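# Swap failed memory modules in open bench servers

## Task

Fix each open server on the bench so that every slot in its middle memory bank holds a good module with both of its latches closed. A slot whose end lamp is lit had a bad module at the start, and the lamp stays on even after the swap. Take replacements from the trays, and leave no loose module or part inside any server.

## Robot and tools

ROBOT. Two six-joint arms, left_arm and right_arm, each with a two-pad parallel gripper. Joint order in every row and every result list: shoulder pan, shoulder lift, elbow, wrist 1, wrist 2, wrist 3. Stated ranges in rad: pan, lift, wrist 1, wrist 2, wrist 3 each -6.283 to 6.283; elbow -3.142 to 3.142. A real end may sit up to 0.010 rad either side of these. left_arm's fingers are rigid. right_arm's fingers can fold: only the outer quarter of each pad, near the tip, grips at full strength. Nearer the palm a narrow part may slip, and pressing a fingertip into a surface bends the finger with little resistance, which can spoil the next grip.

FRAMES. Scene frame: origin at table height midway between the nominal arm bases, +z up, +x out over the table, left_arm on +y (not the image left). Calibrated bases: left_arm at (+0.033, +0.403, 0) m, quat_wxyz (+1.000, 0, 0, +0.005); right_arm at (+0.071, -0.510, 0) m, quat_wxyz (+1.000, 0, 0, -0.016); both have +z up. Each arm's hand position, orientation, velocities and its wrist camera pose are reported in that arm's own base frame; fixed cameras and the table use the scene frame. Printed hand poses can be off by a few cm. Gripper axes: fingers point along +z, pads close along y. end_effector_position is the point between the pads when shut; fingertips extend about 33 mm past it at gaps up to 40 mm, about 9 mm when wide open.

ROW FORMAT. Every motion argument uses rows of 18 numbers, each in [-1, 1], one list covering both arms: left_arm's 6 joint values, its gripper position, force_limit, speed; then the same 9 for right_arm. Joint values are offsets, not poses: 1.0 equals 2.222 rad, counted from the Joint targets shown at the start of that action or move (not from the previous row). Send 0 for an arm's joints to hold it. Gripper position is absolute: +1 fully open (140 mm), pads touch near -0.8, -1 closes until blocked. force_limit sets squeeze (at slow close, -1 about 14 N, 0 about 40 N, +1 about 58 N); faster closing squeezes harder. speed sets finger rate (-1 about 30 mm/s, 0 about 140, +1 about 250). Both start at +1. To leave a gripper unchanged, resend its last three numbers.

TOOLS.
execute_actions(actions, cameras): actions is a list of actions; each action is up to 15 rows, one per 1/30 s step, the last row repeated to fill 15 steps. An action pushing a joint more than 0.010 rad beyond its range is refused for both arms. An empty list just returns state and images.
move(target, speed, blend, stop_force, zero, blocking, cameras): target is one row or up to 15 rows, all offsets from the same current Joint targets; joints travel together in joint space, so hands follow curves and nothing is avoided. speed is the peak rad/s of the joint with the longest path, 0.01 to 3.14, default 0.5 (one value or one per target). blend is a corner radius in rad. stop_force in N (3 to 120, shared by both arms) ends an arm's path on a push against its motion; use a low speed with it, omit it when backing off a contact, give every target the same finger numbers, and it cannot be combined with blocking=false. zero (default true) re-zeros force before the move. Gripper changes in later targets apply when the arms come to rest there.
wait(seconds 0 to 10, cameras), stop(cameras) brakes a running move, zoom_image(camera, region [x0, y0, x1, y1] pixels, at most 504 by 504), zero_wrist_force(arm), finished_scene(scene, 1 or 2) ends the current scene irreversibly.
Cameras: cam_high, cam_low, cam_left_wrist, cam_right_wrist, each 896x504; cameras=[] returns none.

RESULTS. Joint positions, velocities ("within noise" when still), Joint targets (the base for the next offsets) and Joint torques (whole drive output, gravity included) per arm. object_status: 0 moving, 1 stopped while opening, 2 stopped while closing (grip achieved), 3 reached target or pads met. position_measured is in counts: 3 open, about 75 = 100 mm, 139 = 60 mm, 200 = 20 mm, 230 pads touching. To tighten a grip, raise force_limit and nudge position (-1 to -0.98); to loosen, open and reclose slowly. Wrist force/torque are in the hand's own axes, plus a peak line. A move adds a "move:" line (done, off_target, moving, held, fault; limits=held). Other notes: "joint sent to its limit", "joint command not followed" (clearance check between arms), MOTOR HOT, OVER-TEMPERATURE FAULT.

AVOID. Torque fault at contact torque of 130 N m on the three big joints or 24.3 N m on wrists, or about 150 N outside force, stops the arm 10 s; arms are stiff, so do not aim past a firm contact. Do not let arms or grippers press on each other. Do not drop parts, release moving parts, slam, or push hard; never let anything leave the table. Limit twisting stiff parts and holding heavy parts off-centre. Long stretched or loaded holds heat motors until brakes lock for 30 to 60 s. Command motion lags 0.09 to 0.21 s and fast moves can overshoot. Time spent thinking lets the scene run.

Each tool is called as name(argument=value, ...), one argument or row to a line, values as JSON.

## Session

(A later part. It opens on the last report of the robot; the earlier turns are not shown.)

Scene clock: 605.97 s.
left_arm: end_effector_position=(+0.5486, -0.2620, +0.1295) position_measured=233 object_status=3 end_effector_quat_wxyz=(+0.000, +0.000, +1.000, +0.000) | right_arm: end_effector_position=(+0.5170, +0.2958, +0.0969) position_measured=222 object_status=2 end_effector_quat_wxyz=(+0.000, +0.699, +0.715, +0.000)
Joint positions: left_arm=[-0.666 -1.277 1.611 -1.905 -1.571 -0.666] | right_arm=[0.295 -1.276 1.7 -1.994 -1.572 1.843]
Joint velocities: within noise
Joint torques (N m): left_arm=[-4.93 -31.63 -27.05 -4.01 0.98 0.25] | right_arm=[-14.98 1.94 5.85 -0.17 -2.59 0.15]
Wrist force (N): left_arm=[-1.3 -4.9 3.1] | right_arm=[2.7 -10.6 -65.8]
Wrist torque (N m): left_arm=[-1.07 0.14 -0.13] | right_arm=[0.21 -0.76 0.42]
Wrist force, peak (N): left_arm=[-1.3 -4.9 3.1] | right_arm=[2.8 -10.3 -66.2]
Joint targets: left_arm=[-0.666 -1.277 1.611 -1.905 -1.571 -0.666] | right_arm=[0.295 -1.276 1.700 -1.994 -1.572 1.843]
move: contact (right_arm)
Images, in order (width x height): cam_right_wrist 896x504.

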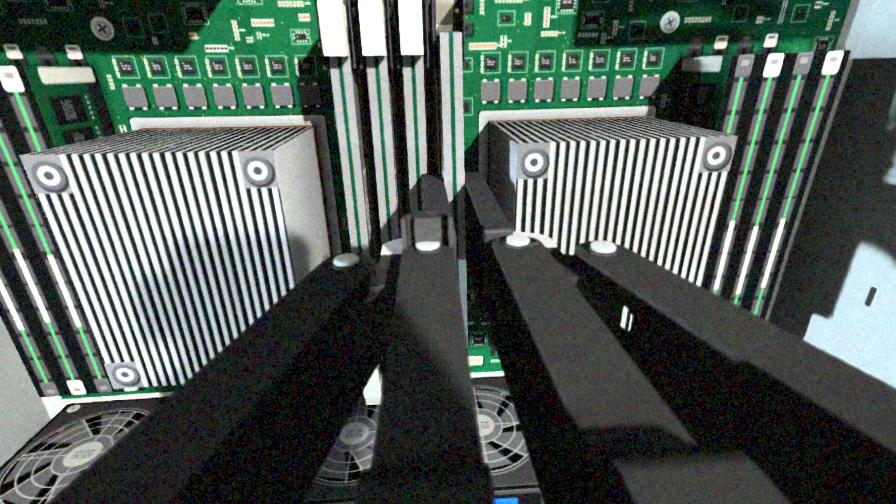

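move(
  target=[0,0,0,0,0,0,-1,-1,0,0,-0.0006,-0.001,0.0016,0,0,-1,0,-1],
  speed=0.02,
  cameras=[],
)

move(
  target=[
    [0,0,0,0,0,0,-1,-1,0,0,0,0,0,0,0,-0.64,0,-1],
    [0,0,0,0,0,0,-1,-1,0,0,-0.0125,-0.0182,0.0307,0,0,-0.64,0,-1],
  ],
  speed=0.06,
  cameras=["cam_right_wrist"],
)

zoom_image(
  camera="cam_right_wrist",
  region=[330, 0, 530, 200],
)

Scene clock: 611.30 s.
left_arm: end_effector_position=(+0.5486, -0.2620, +0.1295) position_measured=233 object_status=3 end_effector_quat_wxyz=(+0.000, +0.000, +1.000, +0.000) | right_arm: end_effector_position=(+0.5169, +0.2958, +0.0982) position_measured=222 object_status=2 end_effector_quat_wxyz=(+0.000, +0.699, +0.715, +0.000)
Joint positions: left_arm=[-0.666 -1.277 1.611 -1.905 -1.571 -0.666] | right_arm=[0.295 -1.278 1.698 -1.991 -1.572 1.843]
Joint velocities: within noise
Joint torques (N m): left_arm=[-6.44 -31.36 -27.75 -4.02 0.82 0.29] | right_arm=[0.03 -44.82 -32.05 0.19 -2.54 0.1]
Wrist force (N): left_arm=[-1.1 -4.7 2.9] | right_arm=[7.8 0.2 -3.9]
Wrist torque (N m): left_arm=[-1.03 0.12 -0.13] | right_arm=[-0.25 -0.68 0.06]
Wrist force, peak (N): left_arm=[-1.0 -5.2 2.9] | right_arm=[2.9 -10.0 -66.5]
Joint targets: left_arm=[-0.666 -1.277 1.611 -1.905 -1.571 -0.666] | right_arm=[0.295 -1.278 1.698 -1.991 -1.572 1.843]
move: done
No camera images: "cameras" was empty.

Scene clock: 613.37 s.
left_arm: end_effector_position=(+0.5486, -0.2620, +0.1295) position_measured=233 object_status=3 end_effector_quat_wxyz=(+0.000, +0.000, +1.000, +0.000) | right_arm: end_effector_position=(+0.5158, +0.2954, +0.1263) position_measured=210 object_status=3 end_effector_quat_wxyz=(+0.000, +0.699, +0.715, +0.000)
Joint positions: left_arm=[-0.666 -1.277 1.611 -1.905 -1.571 -0.666] | right_arm=[0.295 -1.305 1.657 -1.923 -1.572 1.843]
Joint velocities: within noise
Joint torques (N m): left_arm=[-5.36 -32.15 -29.88 -4.28 0.74 0.21] | right_arm=[7.75 -44.48 -33.52 -0.45 1.81 0.18]
Wrist force (N): left_arm=[-1.3 -5.0 2.7] | right_arm=[4.2 -3.3 -2.6]
Wrist torque (N m): left_arm=[-1.10 0.16 -0.14] | right_arm=[-0.71 -0.89 0.02]
Wrist force, peak (N): left_arm=[-1.4 -4.9 2.9] | right_arm=[7.0 0.0 -3.5]
Joint targets: left_arm=[-0.666 -1.277 1.611 -1.905 -1.571 -0.666] | right_arm=[0.295 -1.305 1.657 -1.922 -1.572 1.843]
move: done
Images, in order (width x height): cam_right_wrist 896x504.

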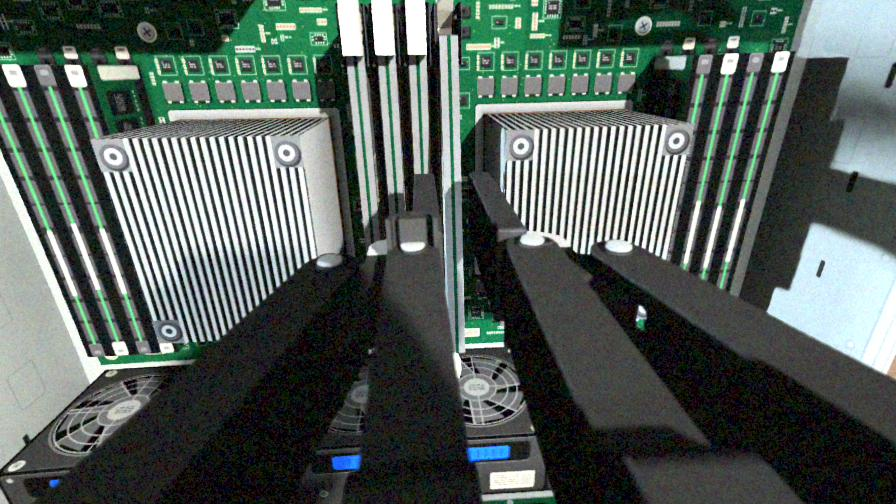

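Scaled by 2.520.

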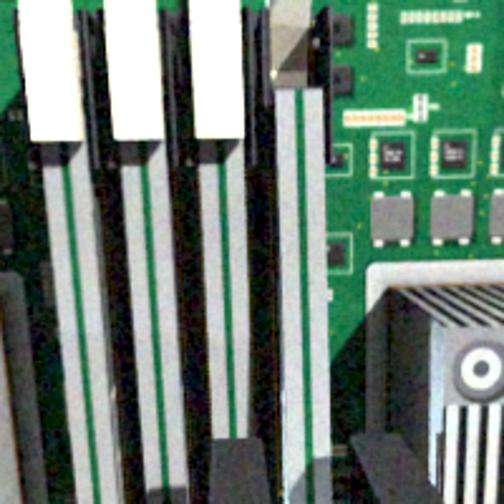

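move(
  target=[
    [0,0,0,0,0,0,-1,-1,0,0,0,0,0,0,0,-1,0,-1],
    [0,0,0,0,0,0,-1,-1,0,-0.0004,0.00737,0.01092,-0.01864,0,-0.0004,-1,0,-1],
  ],
  speed=0.05,
  cameras=[],
)

move(
  target=[0,0,0,0,0,0,-1,-1,0,0,0.00684,0.0109,-0.01774,0,0,-1,0,-1],
  speed=0.012,
  stop_force=90,
  cameras=["cam_right_wrist"],
)

zoom_image(
  camera="cam_right_wrist",
  region=[330, 0, 530, 200],
)

Scene clock: 624.20 s.
left_arm: end_effector_position=(+0.5486, -0.2620, +0.1295) position_measured=233 object_status=3 end_effector_quat_wxyz=(+0.000, +0.000, +1.000, +0.000) | right_arm: end_effector_position=(+0.5171, +0.2954, +0.1167) position_measured=232 object_status=3 end_effector_quat_wxyz=(+0.001, +0.699, +0.715, +0.001)
Joint positions: left_arm=[-0.666 -1.277 1.611 -1.905 -1.571 -0.666] | right_arm=[0.294 -1.296 1.672 -1.949 -1.572 1.842]
Joint velocities: within noise
Joint torques (N m): left_arm=[-5.92 -32.1 -28.73 -4.17 0.8 0.29] | right_arm=[-0.52 -37.05 -20.39 -3.45 0.04 -0.11]
Wrist force (N): left_arm=[-1.1 -4.6 3.0] | right_arm=[4.5 -3.1 -5.6]
Wrist torque (N m): left_arm=[-0.99 0.11 -0.14] | right_arm=[-0.62 -0.85 0.02]
Wrist force, peak (N): left_arm=[-0.9 -5.1 3.1] | right_arm=[-6.3 -39.1 -159.1]
Joint targets: left_arm=[-0.666 -1.277 1.611 -1.905 -1.571 -0.666] | right_arm=[0.294 -1.296 1.672 -1.949 -1.572 1.842]
Tool commands: left_gripper/position=-1.0 left_gripper/force_limit=-1.0 left_gripper/speed=+0.0 right_gripper/position=-1.0 right_gripper/force_limit=+0.003922 right_gripper/speed=-1.0
FORCE FAULT: contact force on the right arm reached its limit, and that arm stopped. The contact can be on any part of that arm, not only on its tool. That arm's remaining commands of this call were not run. That arm is still stopped at the end of this call. That arm stays stopped for about 10 more seconds. Until then a move that you send moves the other arm only, and its call returns only when the move has ended. Once the stop has ended, the next robot result says so. If the stop ends while you think or write, that arm runs what you send next, counted from new Joint targets: where its joints stand when the stop ends. While its stop runs, that arm takes no new command, but its gripper still runs the gripper command that each later call begins with. Until it ends, the stop uses up actions while you think or wait. An arm that is not stopped still takes commands.
move: fault (right_arm); right_arm: the wrist 1 is farthest, 0.014 rad from its target
No camera images: "cameras" was empty.

not run: an earlier result of this reply reported a stop or a fault. Calls in your next reply go to the robot.

Scaled by 2.520.

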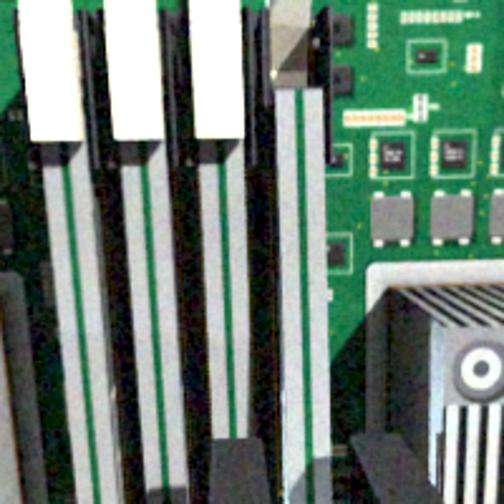

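wait(
  seconds=10,
  cameras=["cam_right_wrist"],
)

zoom_image(
  camera="cam_right_wrist",
  region=[330, 0, 530, 200],
)

Scene clock: 636.43 s.
left_arm: end_effector_position=(+0.5486, -0.2620, +0.1295) position_measured=233 object_status=3 end_effector_quat_wxyz=(+0.000, +0.000, +1.000, +0.000) | right_arm: end_effector_position=(+0.5171, +0.2954, +0.1167) position_measured=232 object_status=3 end_effector_quat_wxyz=(+0.001, +0.699, +0.715, +0.001)
Joint positions: left_arm=[-0.666 -1.277 1.611 -1.905 -1.571 -0.666] | right_arm=[0.294 -1.296 1.672 -1.949 -1.572 1.842]
Joint velocities: within noise
Joint torques (N m): left_arm=[-7.13 -30.71 -30.6 -4.06 0.73 0.17] | right_arm=[-0.46 -37.27 -20.45 -3.49 -0.05 -0.08]
Wrist force (N): left_arm=[-0.9 -4.8 2.8] | right_arm=[5.8 -2.1 -5.1]
Wrist torque (N m): left_arm=[-1.04 0.05 -0.13] | right_arm=[-0.42 -1.13 0.02]
Wrist force, peak (N): left_arm=[-0.9 -5.2 3.0] | right_arm=[6.4 -2.0 -5.5]
Joint targets: left_arm=[-0.666 -1.277 1.611 -1.905 -1.571 -0.666] | right_arm=[0.294 -1.296 1.672 -1.949 -1.572 1.842]
Tool commands: left_gripper/position=-1.0 left_gripper/force_limit=-1.0 left_gripper/speed=+0.0 right_gripper/position=-1.0 right_gripper/force_limit=+0.003922 right_gripper/speed=-1.0
FORCE FAULT, CONTINUED: the right arm's stop, for the force fault that an earlier result reported, is over. The rest of the stop counts as 20 of the actions that you can send in this scene. During its stop the right arm's controller moved it back a little. That arm's target is now where it stood when the stop ended, not its last command. That arm accepts commands again.
wait: 10.00 s; at rest from the start
Images, in order (width x height): cam_right_wrist 896x504.

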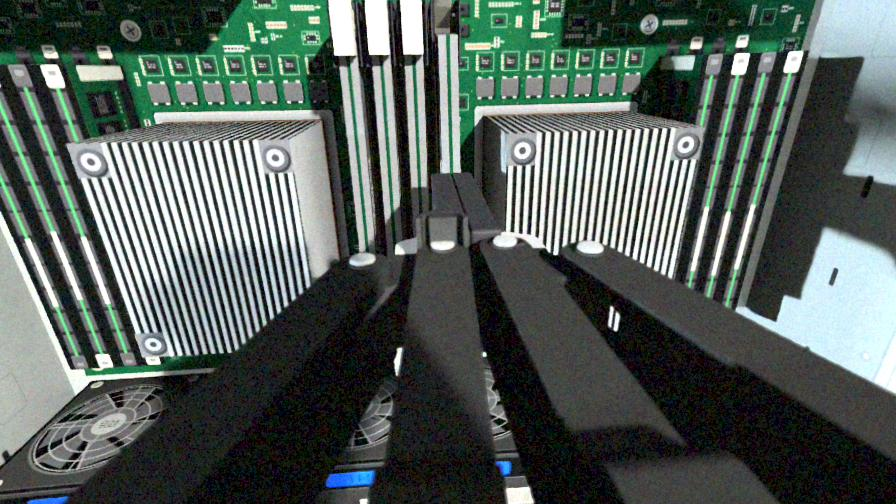

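Scaled by 2.520.

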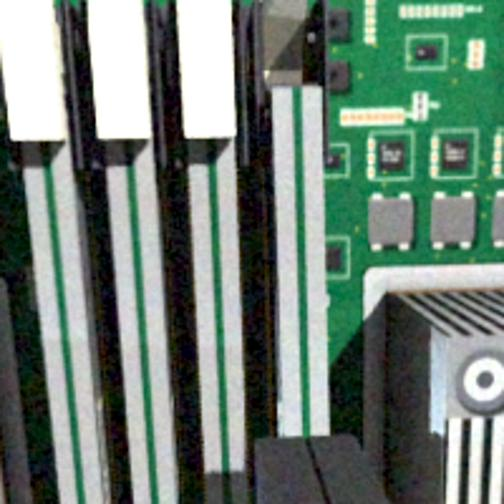

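move(
  target=[
    [0,0,0,0,0,0,-1,-1,0,0,-0.0232,-0.0696,0.0938,0,0,-1,0,-1],
  ],
  speed=0.2,
  cameras=[],
)

move(
  target=[0,0,0,0,0,0,-1,-1,0,0,0,0,0,0,0,1,0,0],
  cameras=["cam_right_wrist"],
)

zoom_image(
  camera="cam_right_wrist",
  region=[340, 40, 540, 200],
)

zoom_image(
  camera="cam_right_wrist",
  region=[340, 180, 540, 340],
)

Scene clock: 645.57 s.
left_arm: end_effector_position=(+0.5486, -0.2620, +0.1295) position_measured=233 object_status=3 end_effector_quat_wxyz=(+0.000, +0.000, +1.000, +0.000) | right_arm: end_effector_position=(+0.5169, +0.2954, +0.1995) position_measured=232 object_status=3 end_effector_quat_wxyz=(+0.001, +0.699, +0.715, +0.000)
Joint positions: left_arm=[-0.666 -1.277 1.611 -1.905 -1.571 -0.666] | right_arm=[0.294 -1.348 1.518 -1.741 -1.572 1.842]
Joint velocities: within noise
Joint torques (N m): left_arm=[-7.49 -31.12 -29.57 -4.09 0.81 0.06] | right_arm=[-0.69 -44.1 -34.52 -0.33 0 -0.06]
Wrist force (N): left_arm=[-1.0 -4.7 2.6] | right_arm=[5.2 -1.6 -2.0]
Wrist torque (N m): left_arm=[-1.03 0.09 -0.14] | right_arm=[-0.35 -1.10 0.01]
Wrist force, peak (N): left_arm=[-1.5 -5.0 3.0] | right_arm=[6.2 -2.0 -5.6]
Joint targets: left_arm=[-0.666 -1.277 1.611 -1.905 -1.571 -0.666] | right_arm=[0.294 -1.348 1.518 -1.741 -1.572 1.842]
move: done
No camera images: "cameras" was empty.

Scene clock: 646.90 s.
left_arm: end_effector_position=(+0.5486, -0.2620, +0.1295) position_measured=233 object_status=3 end_effector_quat_wxyz=(+0.000, +0.000, +1.000, +0.000) | right_arm: end_effector_position=(+0.5169, +0.2954, +0.1996) position_measured=3 object_status=0 end_effector_quat_wxyz=(+0.001, +0.699, +0.715, +0.000)
Joint positions: left_arm=[-0.666 -1.277 1.611 -1.905 -1.571 -0.666] | right_arm=[0.294 -1.348 1.518 -1.741 -1.572 1.842]
Joint velocities: within noise
Joint torques (N m): left_arm=[-6.4 -31.29 -29.42 -3.95 0.8 -0.14] | right_arm=[-0.31 -44.51 -32.57 -0.59 0.12 -0.14]
Wrist force (N): left_arm=[-1.3 -4.7 3.1] | right_arm=[5.4 -1.9 -1.7]
Wrist torque (N m): left_arm=[-1.02 0.15 -0.13] | right_arm=[-0.41 -1.14 0.01]
Wrist force, peak (N): left_arm=[-1.0 -5.1 2.8] | right_arm=[5.7 -2.2 -1.7]
Joint targets: left_arm=[-0.666 -1.277 1.611 -1.905 -1.571 -0.666] | right_arm=[0.294 -1.348 1.518 -1.741 -1.572 1.842]
move: done
Images, in order (width x height): cam_right_wrist 896x504.

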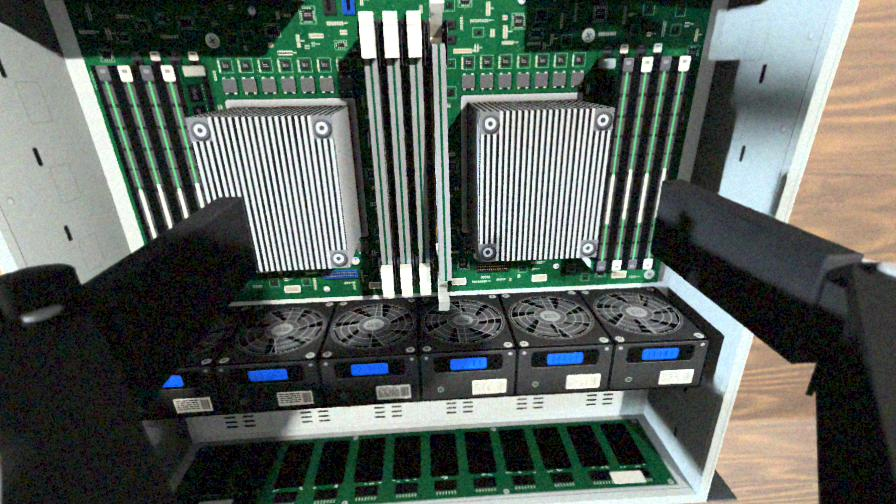

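Scaled by 2.520.

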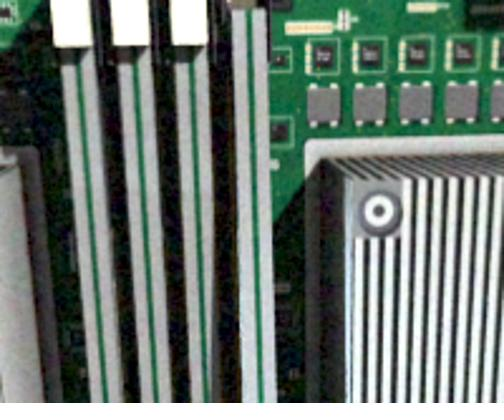

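Scaled by 2.520.

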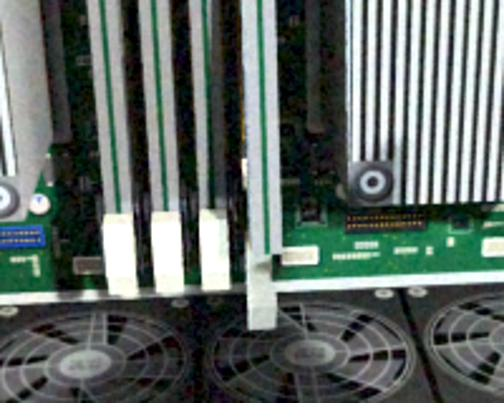

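move(
  target=[0,0,0,0,0,0,-1,-1,0,0,0,0,0,0,0,-1,0,0],
  cameras=[],
)

move(
  target=[0,0,0,0,0,0,-1,-1,0,0,0.02337,0.06807,-0.09144,0,0,-1,0,0],
  speed=0.12,
  stop_force=15,
  cameras=[],
)

move(
  target=[0,0,0,0,0,0,-1,-1,0,0,0.0048,0.00847,-0.01327,0,0,-1,0,0],
  speed=0.01,
  stop_force=85,
  cameras=["cam_right_wrist"],
)

Scene clock: 662.77 s.
left_arm: end_effector_position=(+0.5486, -0.2620, +0.1295) position_measured=233 object_status=3 end_effector_quat_wxyz=(+0.000, +0.000, +1.000, +0.000) | right_arm: end_effector_position=(+0.5169, +0.2954, +0.1996) position_measured=233 object_status=3 end_effector_quat_wxyz=(+0.001, +0.699, +0.715, +0.000)
Joint positions: left_arm=[-0.666 -1.277 1.611 -1.905 -1.571 -0.666] | right_arm=[0.294 -1.348 1.518 -1.741 -1.572 1.842]
Joint velocities: within noise
Joint torques (N m): left_arm=[-6.72 -32.27 -28.84 -3.98 0.55 -0.02] | right_arm=[-0.97 -43.3 -26.67 -1.1 0.02 -0.1]
Wrist force (N): left_arm=[-0.8 -4.4 2.8] | right_arm=[5.3 -2.0 -2.1]
Wrist torque (N m): left_arm=[-0.97 0.06 -0.14] | right_arm=[-0.43 -1.12 0.00]
Wrist force, peak (N): left_arm=[-1.3 -5.2 2.9] | right_arm=[5.7 -2.2 -2.1]
Joint targets: left_arm=[-0.666 -1.277 1.611 -1.905 -1.571 -0.666] | right_arm=[0.294 -1.348 1.518 -1.741 -1.572 1.842]
move: done
No camera images: "cameras" was empty.

Scene clock: 665.50 s.
left_arm: end_effector_position=(+0.5486, -0.2620, +0.1295) position_measured=233 object_status=3 end_effector_quat_wxyz=(+0.000, +0.000, +1.000, +0.000) | right_arm: end_effector_position=(+0.5170, +0.2954, +0.1176) position_measured=233 object_status=3 end_effector_quat_wxyz=(+0.001, +0.699, +0.715, +0.000)
Joint positions: left_arm=[-0.666 -1.277 1.611 -1.905 -1.571 -0.666] | right_arm=[0.294 -1.296 1.669 -1.944 -1.572 1.842]
Joint velocities: within noise
Joint torques (N m): left_arm=[-7.5 -32.49 -29.41 -4 0.86 -0.23] | right_arm=[-0.98 -30.09 -11.07 -5.19 0.08 -0.17]
Wrist force (N): left_arm=[-0.8 -4.5 2.6] | right_arm=[5.4 -2.3 -1.9]
Wrist torque (N m): left_arm=[-1.00 0.06 -0.13] | right_arm=[-0.49 -1.14 0.02]
Wrist force, peak (N): left_arm=[-0.9 -5.1 3.1] | right_arm=[5.5 -2.0 -2.7]
Joint targets: left_arm=[-0.666 -1.277 1.611 -1.905 -1.571 -0.666] | right_arm=[0.294 -1.296 1.669 -1.944 -1.572 1.842]
move: done
No camera images: "cameras" was empty.

Scene clock: 667.60 s.
left_arm: end_effector_position=(+0.5486, -0.2620, +0.1295) position_measured=233 object_status=3 end_effector_quat_wxyz=(+0.000, +0.000, +1.000, +0.000) | right_arm: end_effector_position=(+0.5171, +0.2954, +0.1146) position_measured=233 object_status=3 end_effector_quat_wxyz=(+0.001, +0.699, +0.715, +0.000)
Joint positions: left_arm=[-0.666 -1.277 1.611 -1.905 -1.571 -0.666] | right_arm=[0.294 -1.293 1.674 -1.952 -1.572 1.842]
Joint velocities: within noise
Joint torques (N m): left_arm=[-7.83 -31.62 -28.07 -3.84 0.86 0] | right_arm=[-0.75 7.39 -0.26 3.86 0.12 -0.09]
Wrist force (N): left_arm=[-1.0 -4.9 2.8] | right_arm=[0.6 -10.9 -86.8]
Wrist torque (N m): left_arm=[-1.08 0.08 -0.13] | right_arm=[-0.16 -2.33 0.11]
Wrist force, peak (N): left_arm=[-1.2 -5.2 2.8] | right_arm=[0.2 -12.2 -95.8]
Joint targets: left_arm=[-0.666 -1.277 1.611 -1.905 -1.571 -0.666] | right_arm=[0.294 -1.293 1.674 -1.952 -1.572 1.842]
move: contact (right_arm); right_arm: the wrist 1 is farthest, 0.021 rad from its target
Images, in order (width x height): cam_right_wrist 896x504.

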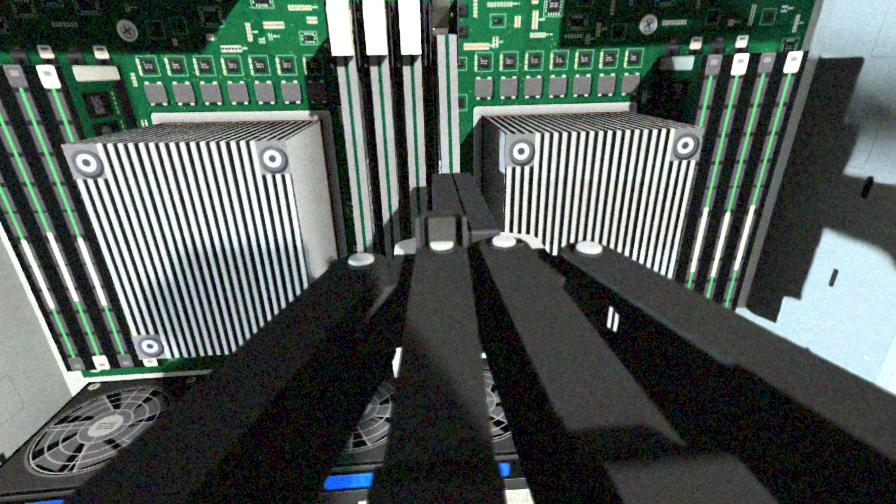

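move(
  target=[0,0,0,0,0,0,-1,-1,0,0,-0.00167,-0.00343,0.0052,0,0,-1,0,0],
  speed=0.03,
  cameras=[],
)

move(
  target=[
    [0,0,0,0,0,0,-1,-1,0,0,0,0,0,0,0,-0.5,0,0],
    [0,0,0,0,0,0,-1,-1,0,0,0.00505,0.00906,-0.0141,0,0,-0.5,0,0],
  ],
  speed=0.03,
  cameras=["cam_right_wrist"],
)

move(
  target=[0,0,0,0,0,0,-1,-1,0,0,0,0,0,0,0,-1,0,-1],
  cameras=["cam_right_wrist"],
)

Scene clock: 677.37 s.
left_arm: end_effector_position=(+0.5486, -0.2620, +0.1295) position_measured=233 object_status=3 end_effector_quat_wxyz=(+0.000, +0.000, +1.000, +0.000) | right_arm: end_effector_position=(+0.5172, +0.2955, +0.1190) position_measured=233 object_status=3 end_effector_quat_wxyz=(+0.001, +0.699, +0.715, +0.000)
Joint positions: left_arm=[-0.666 -1.277 1.611 -1.905 -1.571 -0.666] | right_arm=[0.294 -1.297 1.666 -1.941 -1.572 1.842]
Joint velocities: within noise
Joint torques (N m): left_arm=[-6.65 -31.64 -29.07 -3.93 0.74 -0.14] | right_arm=[-0.45 -45 -32.09 -0.58 0.09 0]
Wrist force (N): left_arm=[-1.3 -4.6 2.8] | right_arm=[5.4 -2.2 -2.5]
Wrist torque (N m): left_arm=[-1.01 0.15 -0.13] | right_arm=[-0.46 -1.15 0.03]
Wrist force, peak (N): left_arm=[-0.9 -5.0 3.2] | right_arm=[0.6 -10.5 -87.6]
Joint targets: left_arm=[-0.666 -1.277 1.611 -1.905 -1.571 -0.666] | right_arm=[0.294 -1.297 1.666 -1.940 -1.572 1.842]
move: done
No camera images: "cameras" was empty.

Scene clock: 679.23 s.
left_arm: end_effector_position=(+0.5486, -0.2620, +0.1295) position_measured=233 object_status=3 end_effector_quat_wxyz=(+0.000, +0.000, +1.000, +0.000) | right_arm: end_effector_position=(+0.5171, +0.2955, +0.1065) position_measured=192 object_status=3 end_effector_quat_wxyz=(+0.001, +0.699, +0.715, +0.000)
Joint positions: left_arm=[-0.666 -1.277 1.611 -1.905 -1.571 -0.666] | right_arm=[0.294 -1.286 1.686 -1.972 -1.572 1.842]
Joint velocities: within noise
Joint torques (N m): left_arm=[-8.04 -32.72 -28.99 -3.99 0.71 -0.12] | right_arm=[-1.39 -30.21 -11.51 -5.17 0.19 -0.06]
Wrist force (N): left_arm=[-0.9 -4.8 2.8] | right_arm=[5.2 -1.8 -2.3]
Wrist torque (N m): left_arm=[-1.05 0.07 -0.14] | right_arm=[-0.39 -1.09 0.02]
Wrist force, peak (N): left_arm=[-0.8 -5.2 3.0] | right_arm=[5.5 -1.8 -2.8]
Joint targets: left_arm=[-0.666 -1.277 1.611 -1.905 -1.571 -0.666] | right_arm=[0.294 -1.286 1.686 -1.972 -1.572 1.842]
move: done
Images, in order (width x height): cam_right_wrist 896x504.

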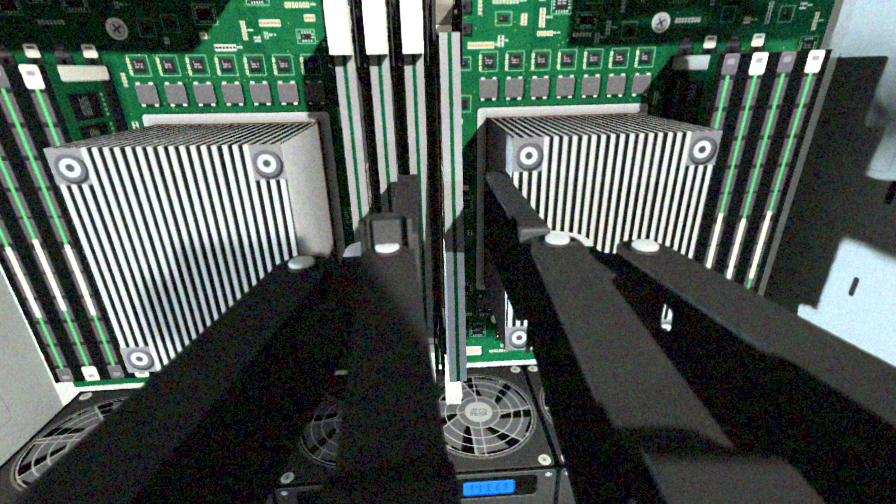

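Scene clock: 680.33 s.
left_arm: end_effector_position=(+0.5486, -0.2620, +0.1295) position_measured=233 object_status=3 end_effector_quat_wxyz=(+0.000, +0.000, +1.000, +0.000) | right_arm: end_effector_position=(+0.5171, +0.2955, +0.1064) position_measured=222 object_status=0 end_effector_quat_wxyz=(+0.001, +0.699, +0.715, +0.000)
Joint positions: left_arm=[-0.666 -1.277 1.611 -1.905 -1.571 -0.666] | right_arm=[0.294 -1.286 1.686 -1.972 -1.572 1.842]
Joint velocities: within noise
Joint torques (N m): left_arm=[-7.21 -31.36 -29.12 -3.69 0.69 -0.45] | right_arm=[-0.75 -30.39 -12 -5.14 0.03 -0.05]
Wrist force (N): left_arm=[-0.9 -4.3 2.6] | right_arm=[5.4 -2.2 -5.2]
Wrist torque (N m): left_arm=[-0.93 0.08 -0.13] | right_arm=[-0.35 -1.21 0.04]
Wrist force, peak (N): left_arm=[-1.1 -4.6 3.2] | right_arm=[5.5 -2.2 -5.5]
Joint targets: left_arm=[-0.666 -1.277 1.611 -1.905 -1.571 -0.666] | right_arm=[0.294 -1.286 1.686 -1.972 -1.572 1.842]
move: done
Images, in order (width x height): cam_right_wrist 896x504.

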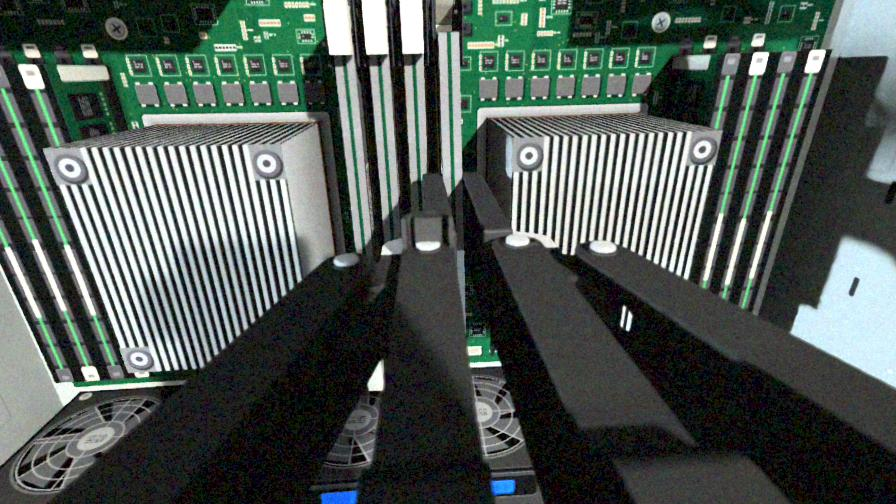

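move(
  target=[
    [0,0,0,0,0,0,-1,-1,0,0,-0.0277,-0.0759,0.1041,0,0,-1,0,-1],
    [0,0,0,0,0,0,-1,-1,0,0.0224,-0.1069,0.0151,0.0923,0,0.0227,-1,0,-1],
  ],
  speed=0.15,
  cameras=["cam_high","cam_low","cam_right_wrist"],
)

zoom_image(
  camera="cam_right_wrist",
  region=[440, 20, 640, 180],
)

zoom_image(
  camera="cam_low",
  region=[420, 180, 560, 300],
)

Scene clock: 688.63 s.
left_arm: end_effector_position=(+0.5486, -0.2620, +0.1295) position_measured=233 object_status=3 end_effector_quat_wxyz=(+0.000, +0.000, +1.000, +0.000) | right_arm: end_effector_position=(+0.4302, +0.2951, +0.1993) position_measured=222 object_status=2 end_effector_quat_wxyz=(+0.000, +0.699, +0.715, +0.000)
Joint positions: left_arm=[-0.666 -1.277 1.611 -1.905 -1.571 -0.666] | right_arm=[0.344 -1.523 1.719 -1.767 -1.572 1.893]
Joint velocities: within noise
Joint torques (N m): left_arm=[-7.39 -31.83 -28.12 -3.81 0.81 -0.25] | right_arm=[14.5 -37.08 -9.42 -5.4 0.15 1.34]
Wrist force (N): left_arm=[-0.8 -4.9 2.9] | right_arm=[5.0 -1.8 -2.5]
Wrist torque (N m): left_arm=[-1.07 0.04 -0.13] | right_arm=[-0.39 -1.05 0.01]
Wrist force, peak (N): left_arm=[-1.0 -5.0 3.2] | right_arm=[5.2 -10.7 0.1]
Joint targets: left_arm=[-0.666 -1.277 1.611 -1.905 -1.571 -0.666] | right_arm=[0.344 -1.523 1.720 -1.767 -1.572 1.893]
move: done
Images, in order (width x height): cam_high 896x504, cam_low 896x504, cam_right_wrist 896x504.

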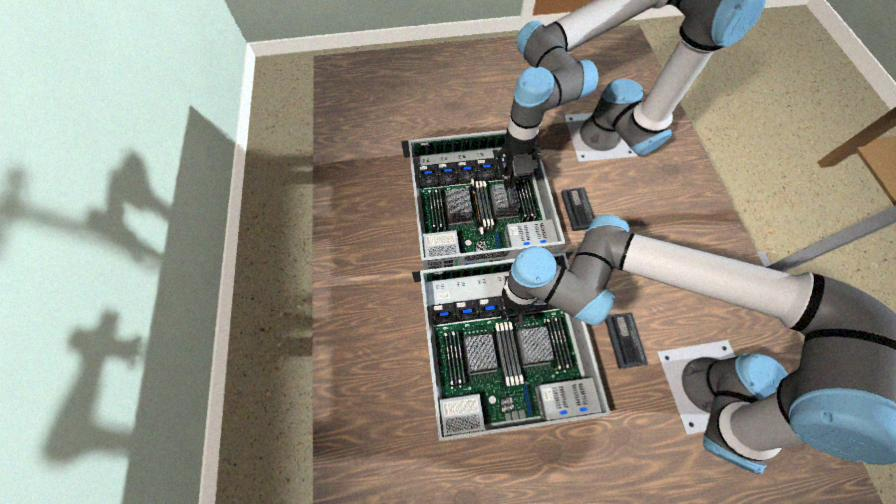

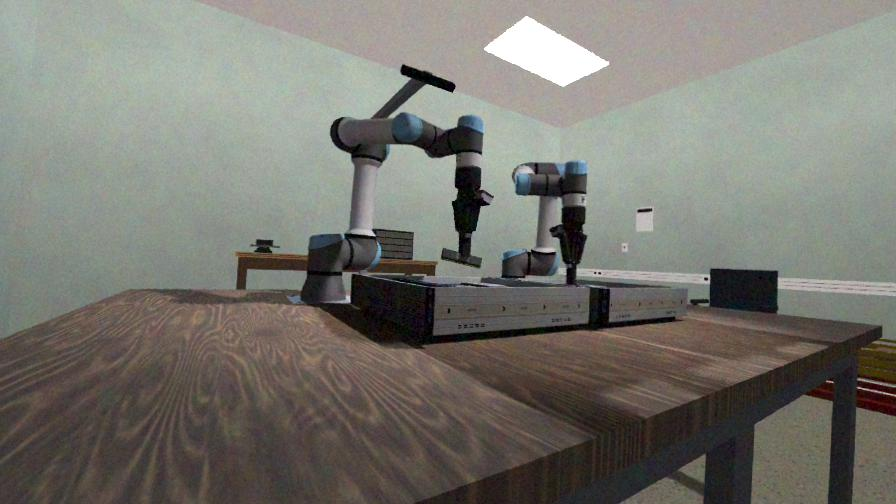

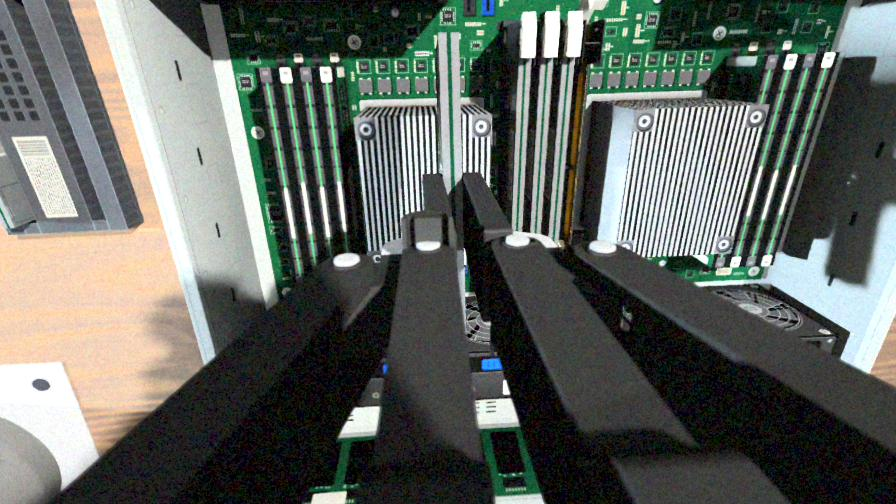

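Scaled by 2.520.

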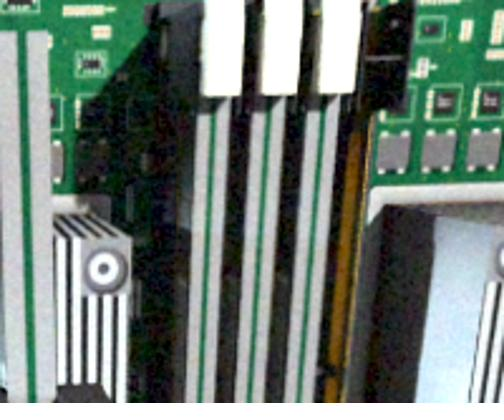

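Scaled by 3.600.

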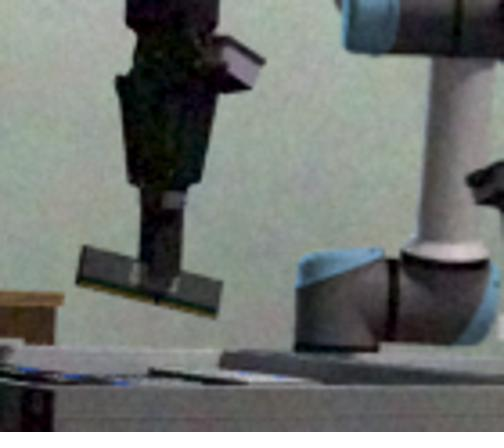

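zoom_image(
  camera="cam_right_wrist",
  region=[540, 20, 620, 260],
)

zoom_image(
  camera="cam_low",
  region=[438, 244, 486, 272],
)

Scaled by 2.100.

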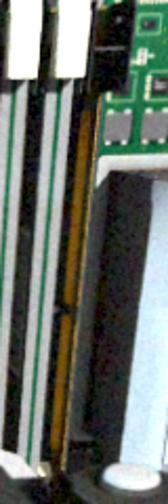

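Scaled by 10.500.

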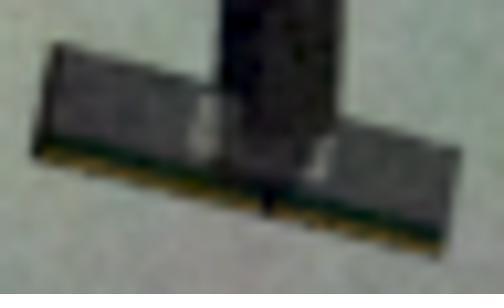

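move(
  target=[0,0,0,0,0,0,-1,-1,0,0,0,0,0,0,-0.7069,-1,0,-1],
  speed=0.8,
  cameras=[],
)

move(
  target=[
    [0,0,0,0,0,0,-1,-1,0,0,0,0,0,0,-0.7069,-1,0,-1],
    [0,0,0,0,0,0,-1,-1,0,-0.03244,0.086,-0.03496,-0.0514,0,-0.73945,-1,0,-1],
  ],
  speed=[0.8,0.15],
  cameras=["cam_low","cam_right_wrist"],
)

zoom_image(
  camera="cam_low",
  region=[440, 240, 540, 300],
)

Scene clock: 707.13 s.
left_arm: end_effector_position=(+0.5486, -0.2620, +0.1295) position_measured=233 object_status=3 end_effector_quat_wxyz=(+0.000, +0.000, +1.000, +0.000) | right_arm: end_effector_position=(+0.4301, +0.2951, +0.1993) position_measured=222 object_status=2 end_effector_quat_wxyz=(+0.000, -0.011, +1.000, -0.001)
Joint positions: left_arm=[-0.666 -1.277 1.611 -1.905 -1.571 -0.666] | right_arm=[0.344 -1.523 1.72 -1.767 -1.572 0.322]
Joint velocities: within noise
Joint torques (N m): left_arm=[-7.8 -31.54 -28.62 -3.67 0.78 -0.05] | right_arm=[13.03 -34.4 -19.77 -4.58 0.11 -1.48]
Wrist force (N): left_arm=[-1.0 -4.7 2.9] | right_arm=[4.9 -2.0 -2.5]
Wrist torque (N m): left_arm=[-1.04 0.09 -0.13] | right_arm=[-0.43 -1.04 0.01]
Wrist force, peak (N): left_arm=[-1.2 -5.1 3.0] | right_arm=[5.2 -2.0 -2.8]
Joint targets: left_arm=[-0.666 -1.277 1.611 -1.905 -1.571 -0.666] | right_arm=[0.344 -1.523 1.720 -1.767 -1.572 0.322]
move: done
No camera images: "cameras" was empty.

Scene clock: 711.00 s.
left_arm: end_effector_position=(+0.5486, -0.2620, +0.1295) position_measured=233 object_status=3 end_effector_quat_wxyz=(+0.000, +0.000, +1.000, +0.000) | right_arm: end_effector_position=(+0.5169, +0.2820, +0.1449) position_measured=222 object_status=2 end_effector_quat_wxyz=(+0.000, +0.715, -0.699, +0.001)
Joint positions: left_arm=[-0.666 -1.277 1.611 -1.905 -1.571 -0.666] | right_arm=[0.272 -1.333 1.642 -1.881 -1.572 -1.321]
Joint velocities: within noise
Joint torques (N m): left_arm=[-7.28 -33.23 -28.14 -3.94 0.49 -0.4] | right_arm=[-15.21 -27.2 -33.66 -5.43 0.17 -1.53]
Wrist force (N): left_arm=[-1.1 -4.5 2.6] | right_arm=[4.9 -2.0 -2.6]
Wrist torque (N m): left_arm=[-0.99 0.11 -0.14] | right_arm=[-0.42 -1.02 0.02]
Wrist force, peak (N): left_arm=[-1.3 -5.0 2.9] | right_arm=[5.3 -1.7 -2.9]
Joint targets: left_arm=[-0.666 -1.277 1.611 -1.905 -1.571 -0.666] | right_arm=[0.272 -1.332 1.642 -1.881 -1.572 -1.321]
move: done
Images, in order (width x height): cam_low 896x504, cam_right_wrist 896x504.

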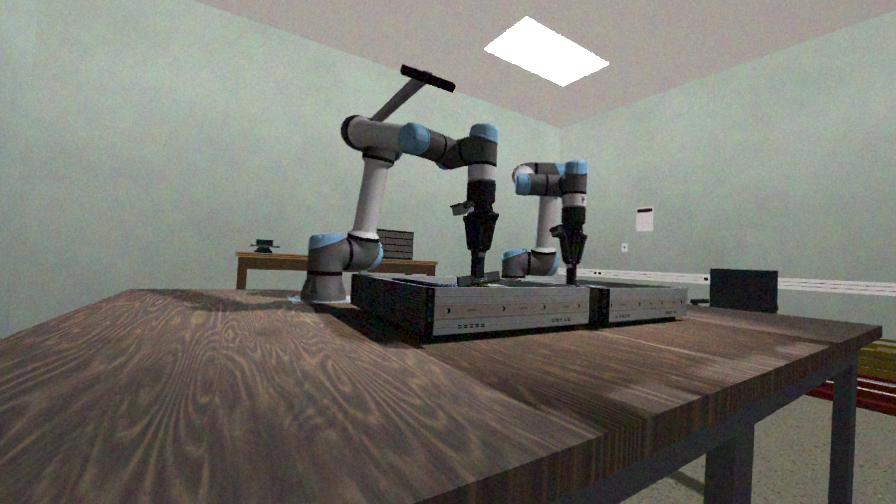

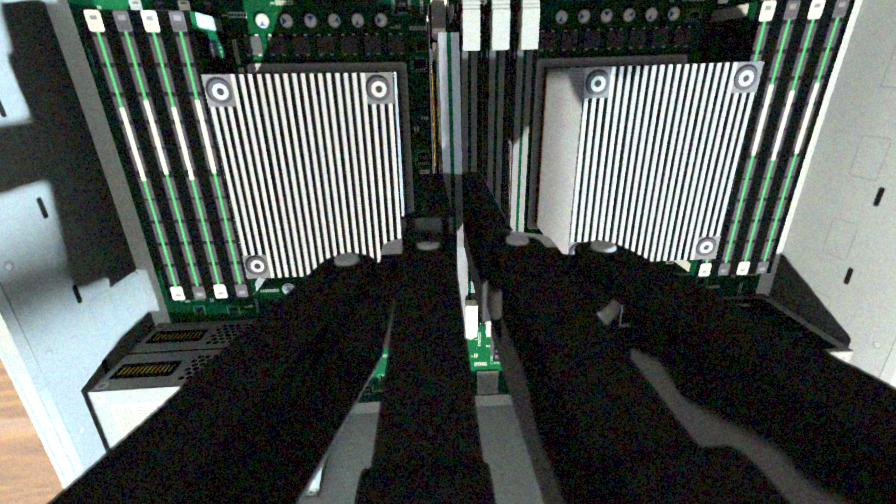

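Scaled by 5.040.

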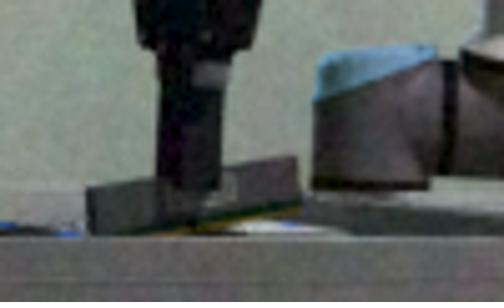

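move(
  target=[0,0,0,0,0,0,-1,-1,0,0,0.0074,0.0161,-0.02348,0,0,-1,0,-1],
  speed=0.015,
  stop_force=25,
  cameras=["cam_low","cam_right_wrist"],
)

zoom_image(
  camera="cam_right_wrist",
  region=[370, 0, 570, 200],
)

zoom_image(
  camera="cam_low",
  region=[440, 240, 540, 300],
)

Scene clock: 720.33 s.
left_arm: end_effector_position=(+0.5486, -0.2620, +0.1295) position_measured=233 object_status=3 end_effector_quat_wxyz=(+0.000, +0.000, +1.000, +0.000) | right_arm: end_effector_position=(+0.5170, +0.2820, +0.1237) position_measured=222 object_status=2 end_effector_quat_wxyz=(+0.000, +0.715, -0.699, +0.000)
Joint positions: left_arm=[-0.666 -1.277 1.611 -1.905 -1.571 -0.666] | right_arm=[0.272 -1.316 1.678 -1.933 -1.572 -1.321]
Joint velocities: within noise
Joint torques (N m): left_arm=[-6.65 -32.88 -28.74 -3.79 0.67 -0.57] | right_arm=[-13.59 -29.4 -11.29 -5.21 0.14 -1.29]
Wrist force (N): left_arm=[-1.0 -4.8 3.0] | right_arm=[4.9 -1.9 -2.6]
Wrist torque (N m): left_arm=[-1.03 0.10 -0.14] | right_arm=[-0.41 -1.03 0.02]
Wrist force, peak (N): left_arm=[-1.1 -5.1 3.0] | right_arm=[5.1 -2.0 -2.8]
Joint targets: left_arm=[-0.666 -1.277 1.611 -1.905 -1.571 -0.666] | right_arm=[0.272 -1.316 1.678 -1.933 -1.572 -1.321]
move: done
Images, in order (width x height): cam_low 896x504, cam_right_wrist 896x504.

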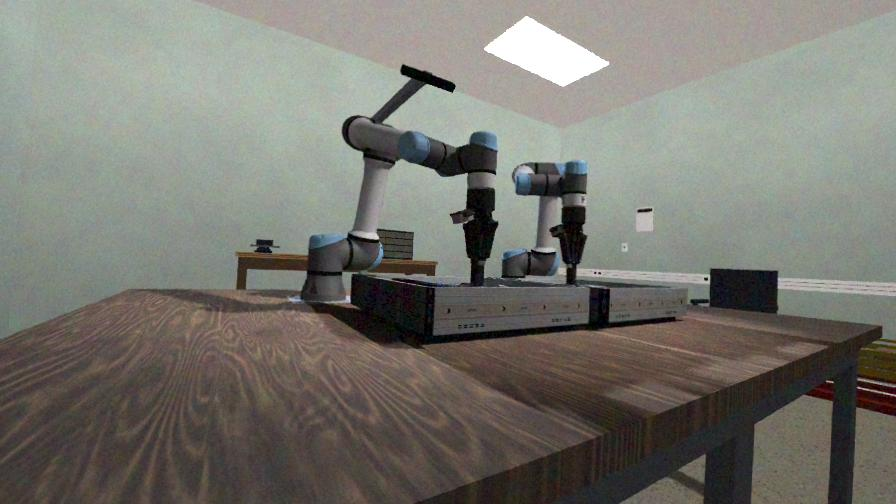

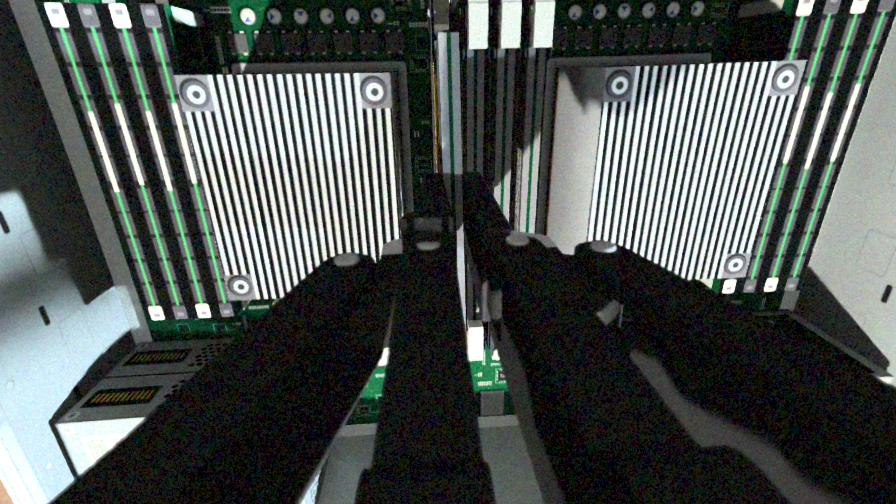

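Scaled by 2.520.

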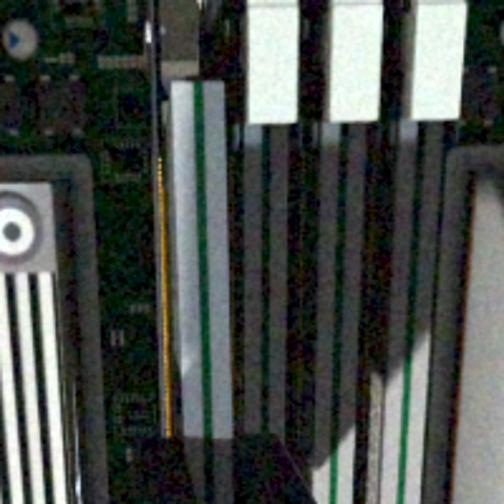

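Scaled by 5.040.

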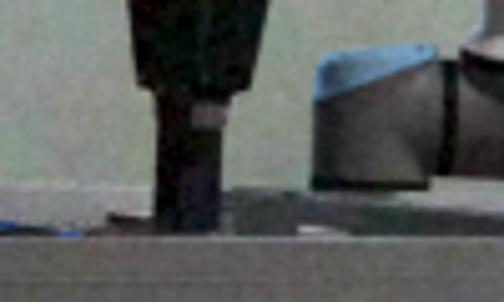

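move(
  target=[
    [0,0,0,0,0,0,-1,-1,0,0,-0.0124,-0.0275,0.0401,0,0,-1,0,-1],
    [0,0,0,0,0,0,-1,-1,0,-0.03943,-0.03533,0.0007,0.03472,0,-0.03934,-1,0,-1],
  ],
  speed=0.08,
  cameras=[],
)

move(
  target=[0,0,0,0,0,0,-1,-1,0,0,0.006,0.01505,-0.02106,0,0,-1,0,-1],
  speed=0.015,
  stop_force=25,
  cameras=["cam_low","cam_right_wrist"],
)

zoom_image(
  camera="cam_low",
  region=[420, 240, 520, 300],
)

Scene clock: 737.13 s.
left_arm: end_effector_position=(+0.5486, -0.2620, +0.1295) position_measured=233 object_status=3 end_effector_quat_wxyz=(+0.000, +0.000, +1.000, +0.000) | right_arm: end_effector_position=(+0.5171, +0.2316, +0.1595) position_measured=222 object_status=2 end_effector_quat_wxyz=(+0.000, +0.715, -0.699, +0.000)
Joint positions: left_arm=[-0.666 -1.277 1.611 -1.905 -1.571 -0.666] | right_arm=[0.184 -1.394 1.679 -1.856 -1.572 -1.408]
Joint velocities: within noise
Joint torques (N m): left_arm=[-7.03 -31.53 -28.94 -3.79 0.68 -0.74] | right_arm=[-16.15 -41.39 -11.37 -5.31 0.12 -1.48]
Wrist force (N): left_arm=[-1.0 -4.7 2.4] | right_arm=[5.1 -2.0 -2.4]
Wrist torque (N m): left_arm=[-1.03 0.09 -0.13] | right_arm=[-0.43 -1.07 0.02]
Wrist force, peak (N): left_arm=[-0.9 -5.0 3.1] | right_arm=[5.6 -1.8 -2.4]
Joint targets: left_arm=[-0.666 -1.277 1.611 -1.905 -1.571 -0.666] | right_arm=[0.184 -1.394 1.679 -1.856 -1.572 -1.408]
move: done
No camera images: "cameras" was empty.

Scene clock: 741.10 s.
left_arm: end_effector_position=(+0.5486, -0.2620, +0.1295) position_measured=233 object_status=3 end_effector_quat_wxyz=(+0.000, +0.000, +1.000, +0.000) | right_arm: end_effector_position=(+0.5171, +0.2315, +0.1410) position_measured=222 object_status=2 end_effector_quat_wxyz=(+0.000, +0.715, -0.699, +0.000)
Joint positions: left_arm=[-0.666 -1.277 1.611 -1.905 -1.571 -0.666] | right_arm=[0.184 -1.381 1.713 -1.903 -1.572 -1.408]
Joint velocities: within noise
Joint torques (N m): left_arm=[-7.5 -31.98 -27.91 -3.69 0.54 -0.57] | right_arm=[-14.63 -19.91 -5.28 -3.15 -8.79 -1.36]
Wrist force (N): left_arm=[-1.3 -4.8 3.2] | right_arm=[-14.0 -2.5 -12.9]
Wrist torque (N m): left_arm=[-1.05 0.15 -0.13] | right_arm=[-0.44 -1.35 0.01]
Wrist force, peak (N): left_arm=[-1.2 -4.9 3.2] | right_arm=[-14.3 -2.8 -13.8]
Joint targets: left_arm=[-0.666 -1.277 1.611 -1.905 -1.571 -0.666] | right_arm=[0.184 -1.381 1.713 -1.903 -1.572 -1.408]
move: done
Images, in order (width x height): cam_low 896x504, cam_right_wrist 896x504.

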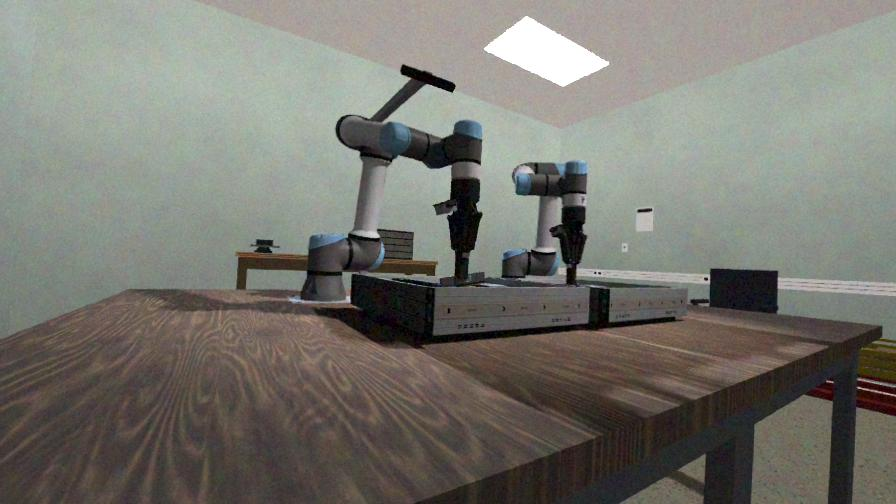

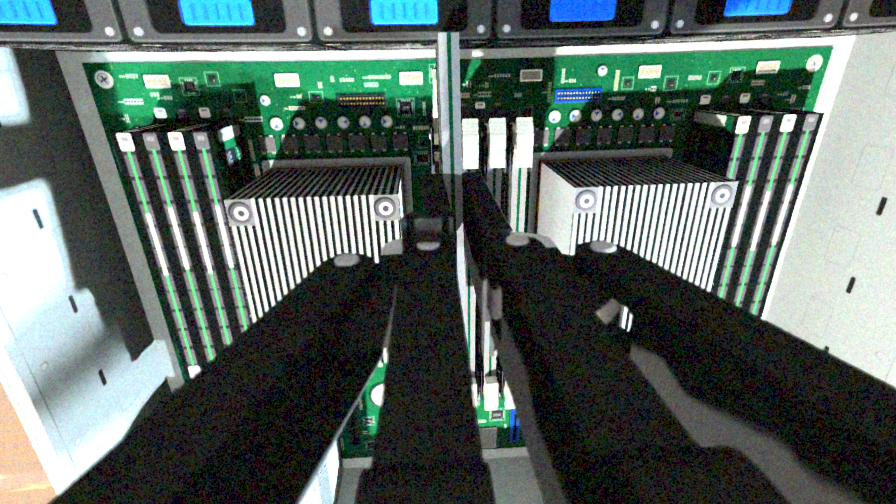

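Scaled by 5.040.

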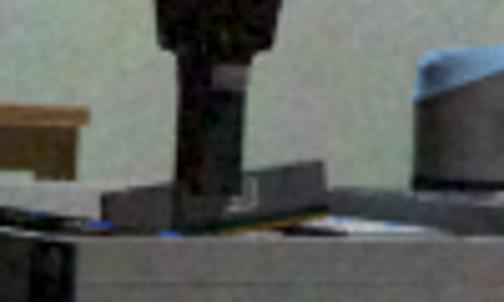

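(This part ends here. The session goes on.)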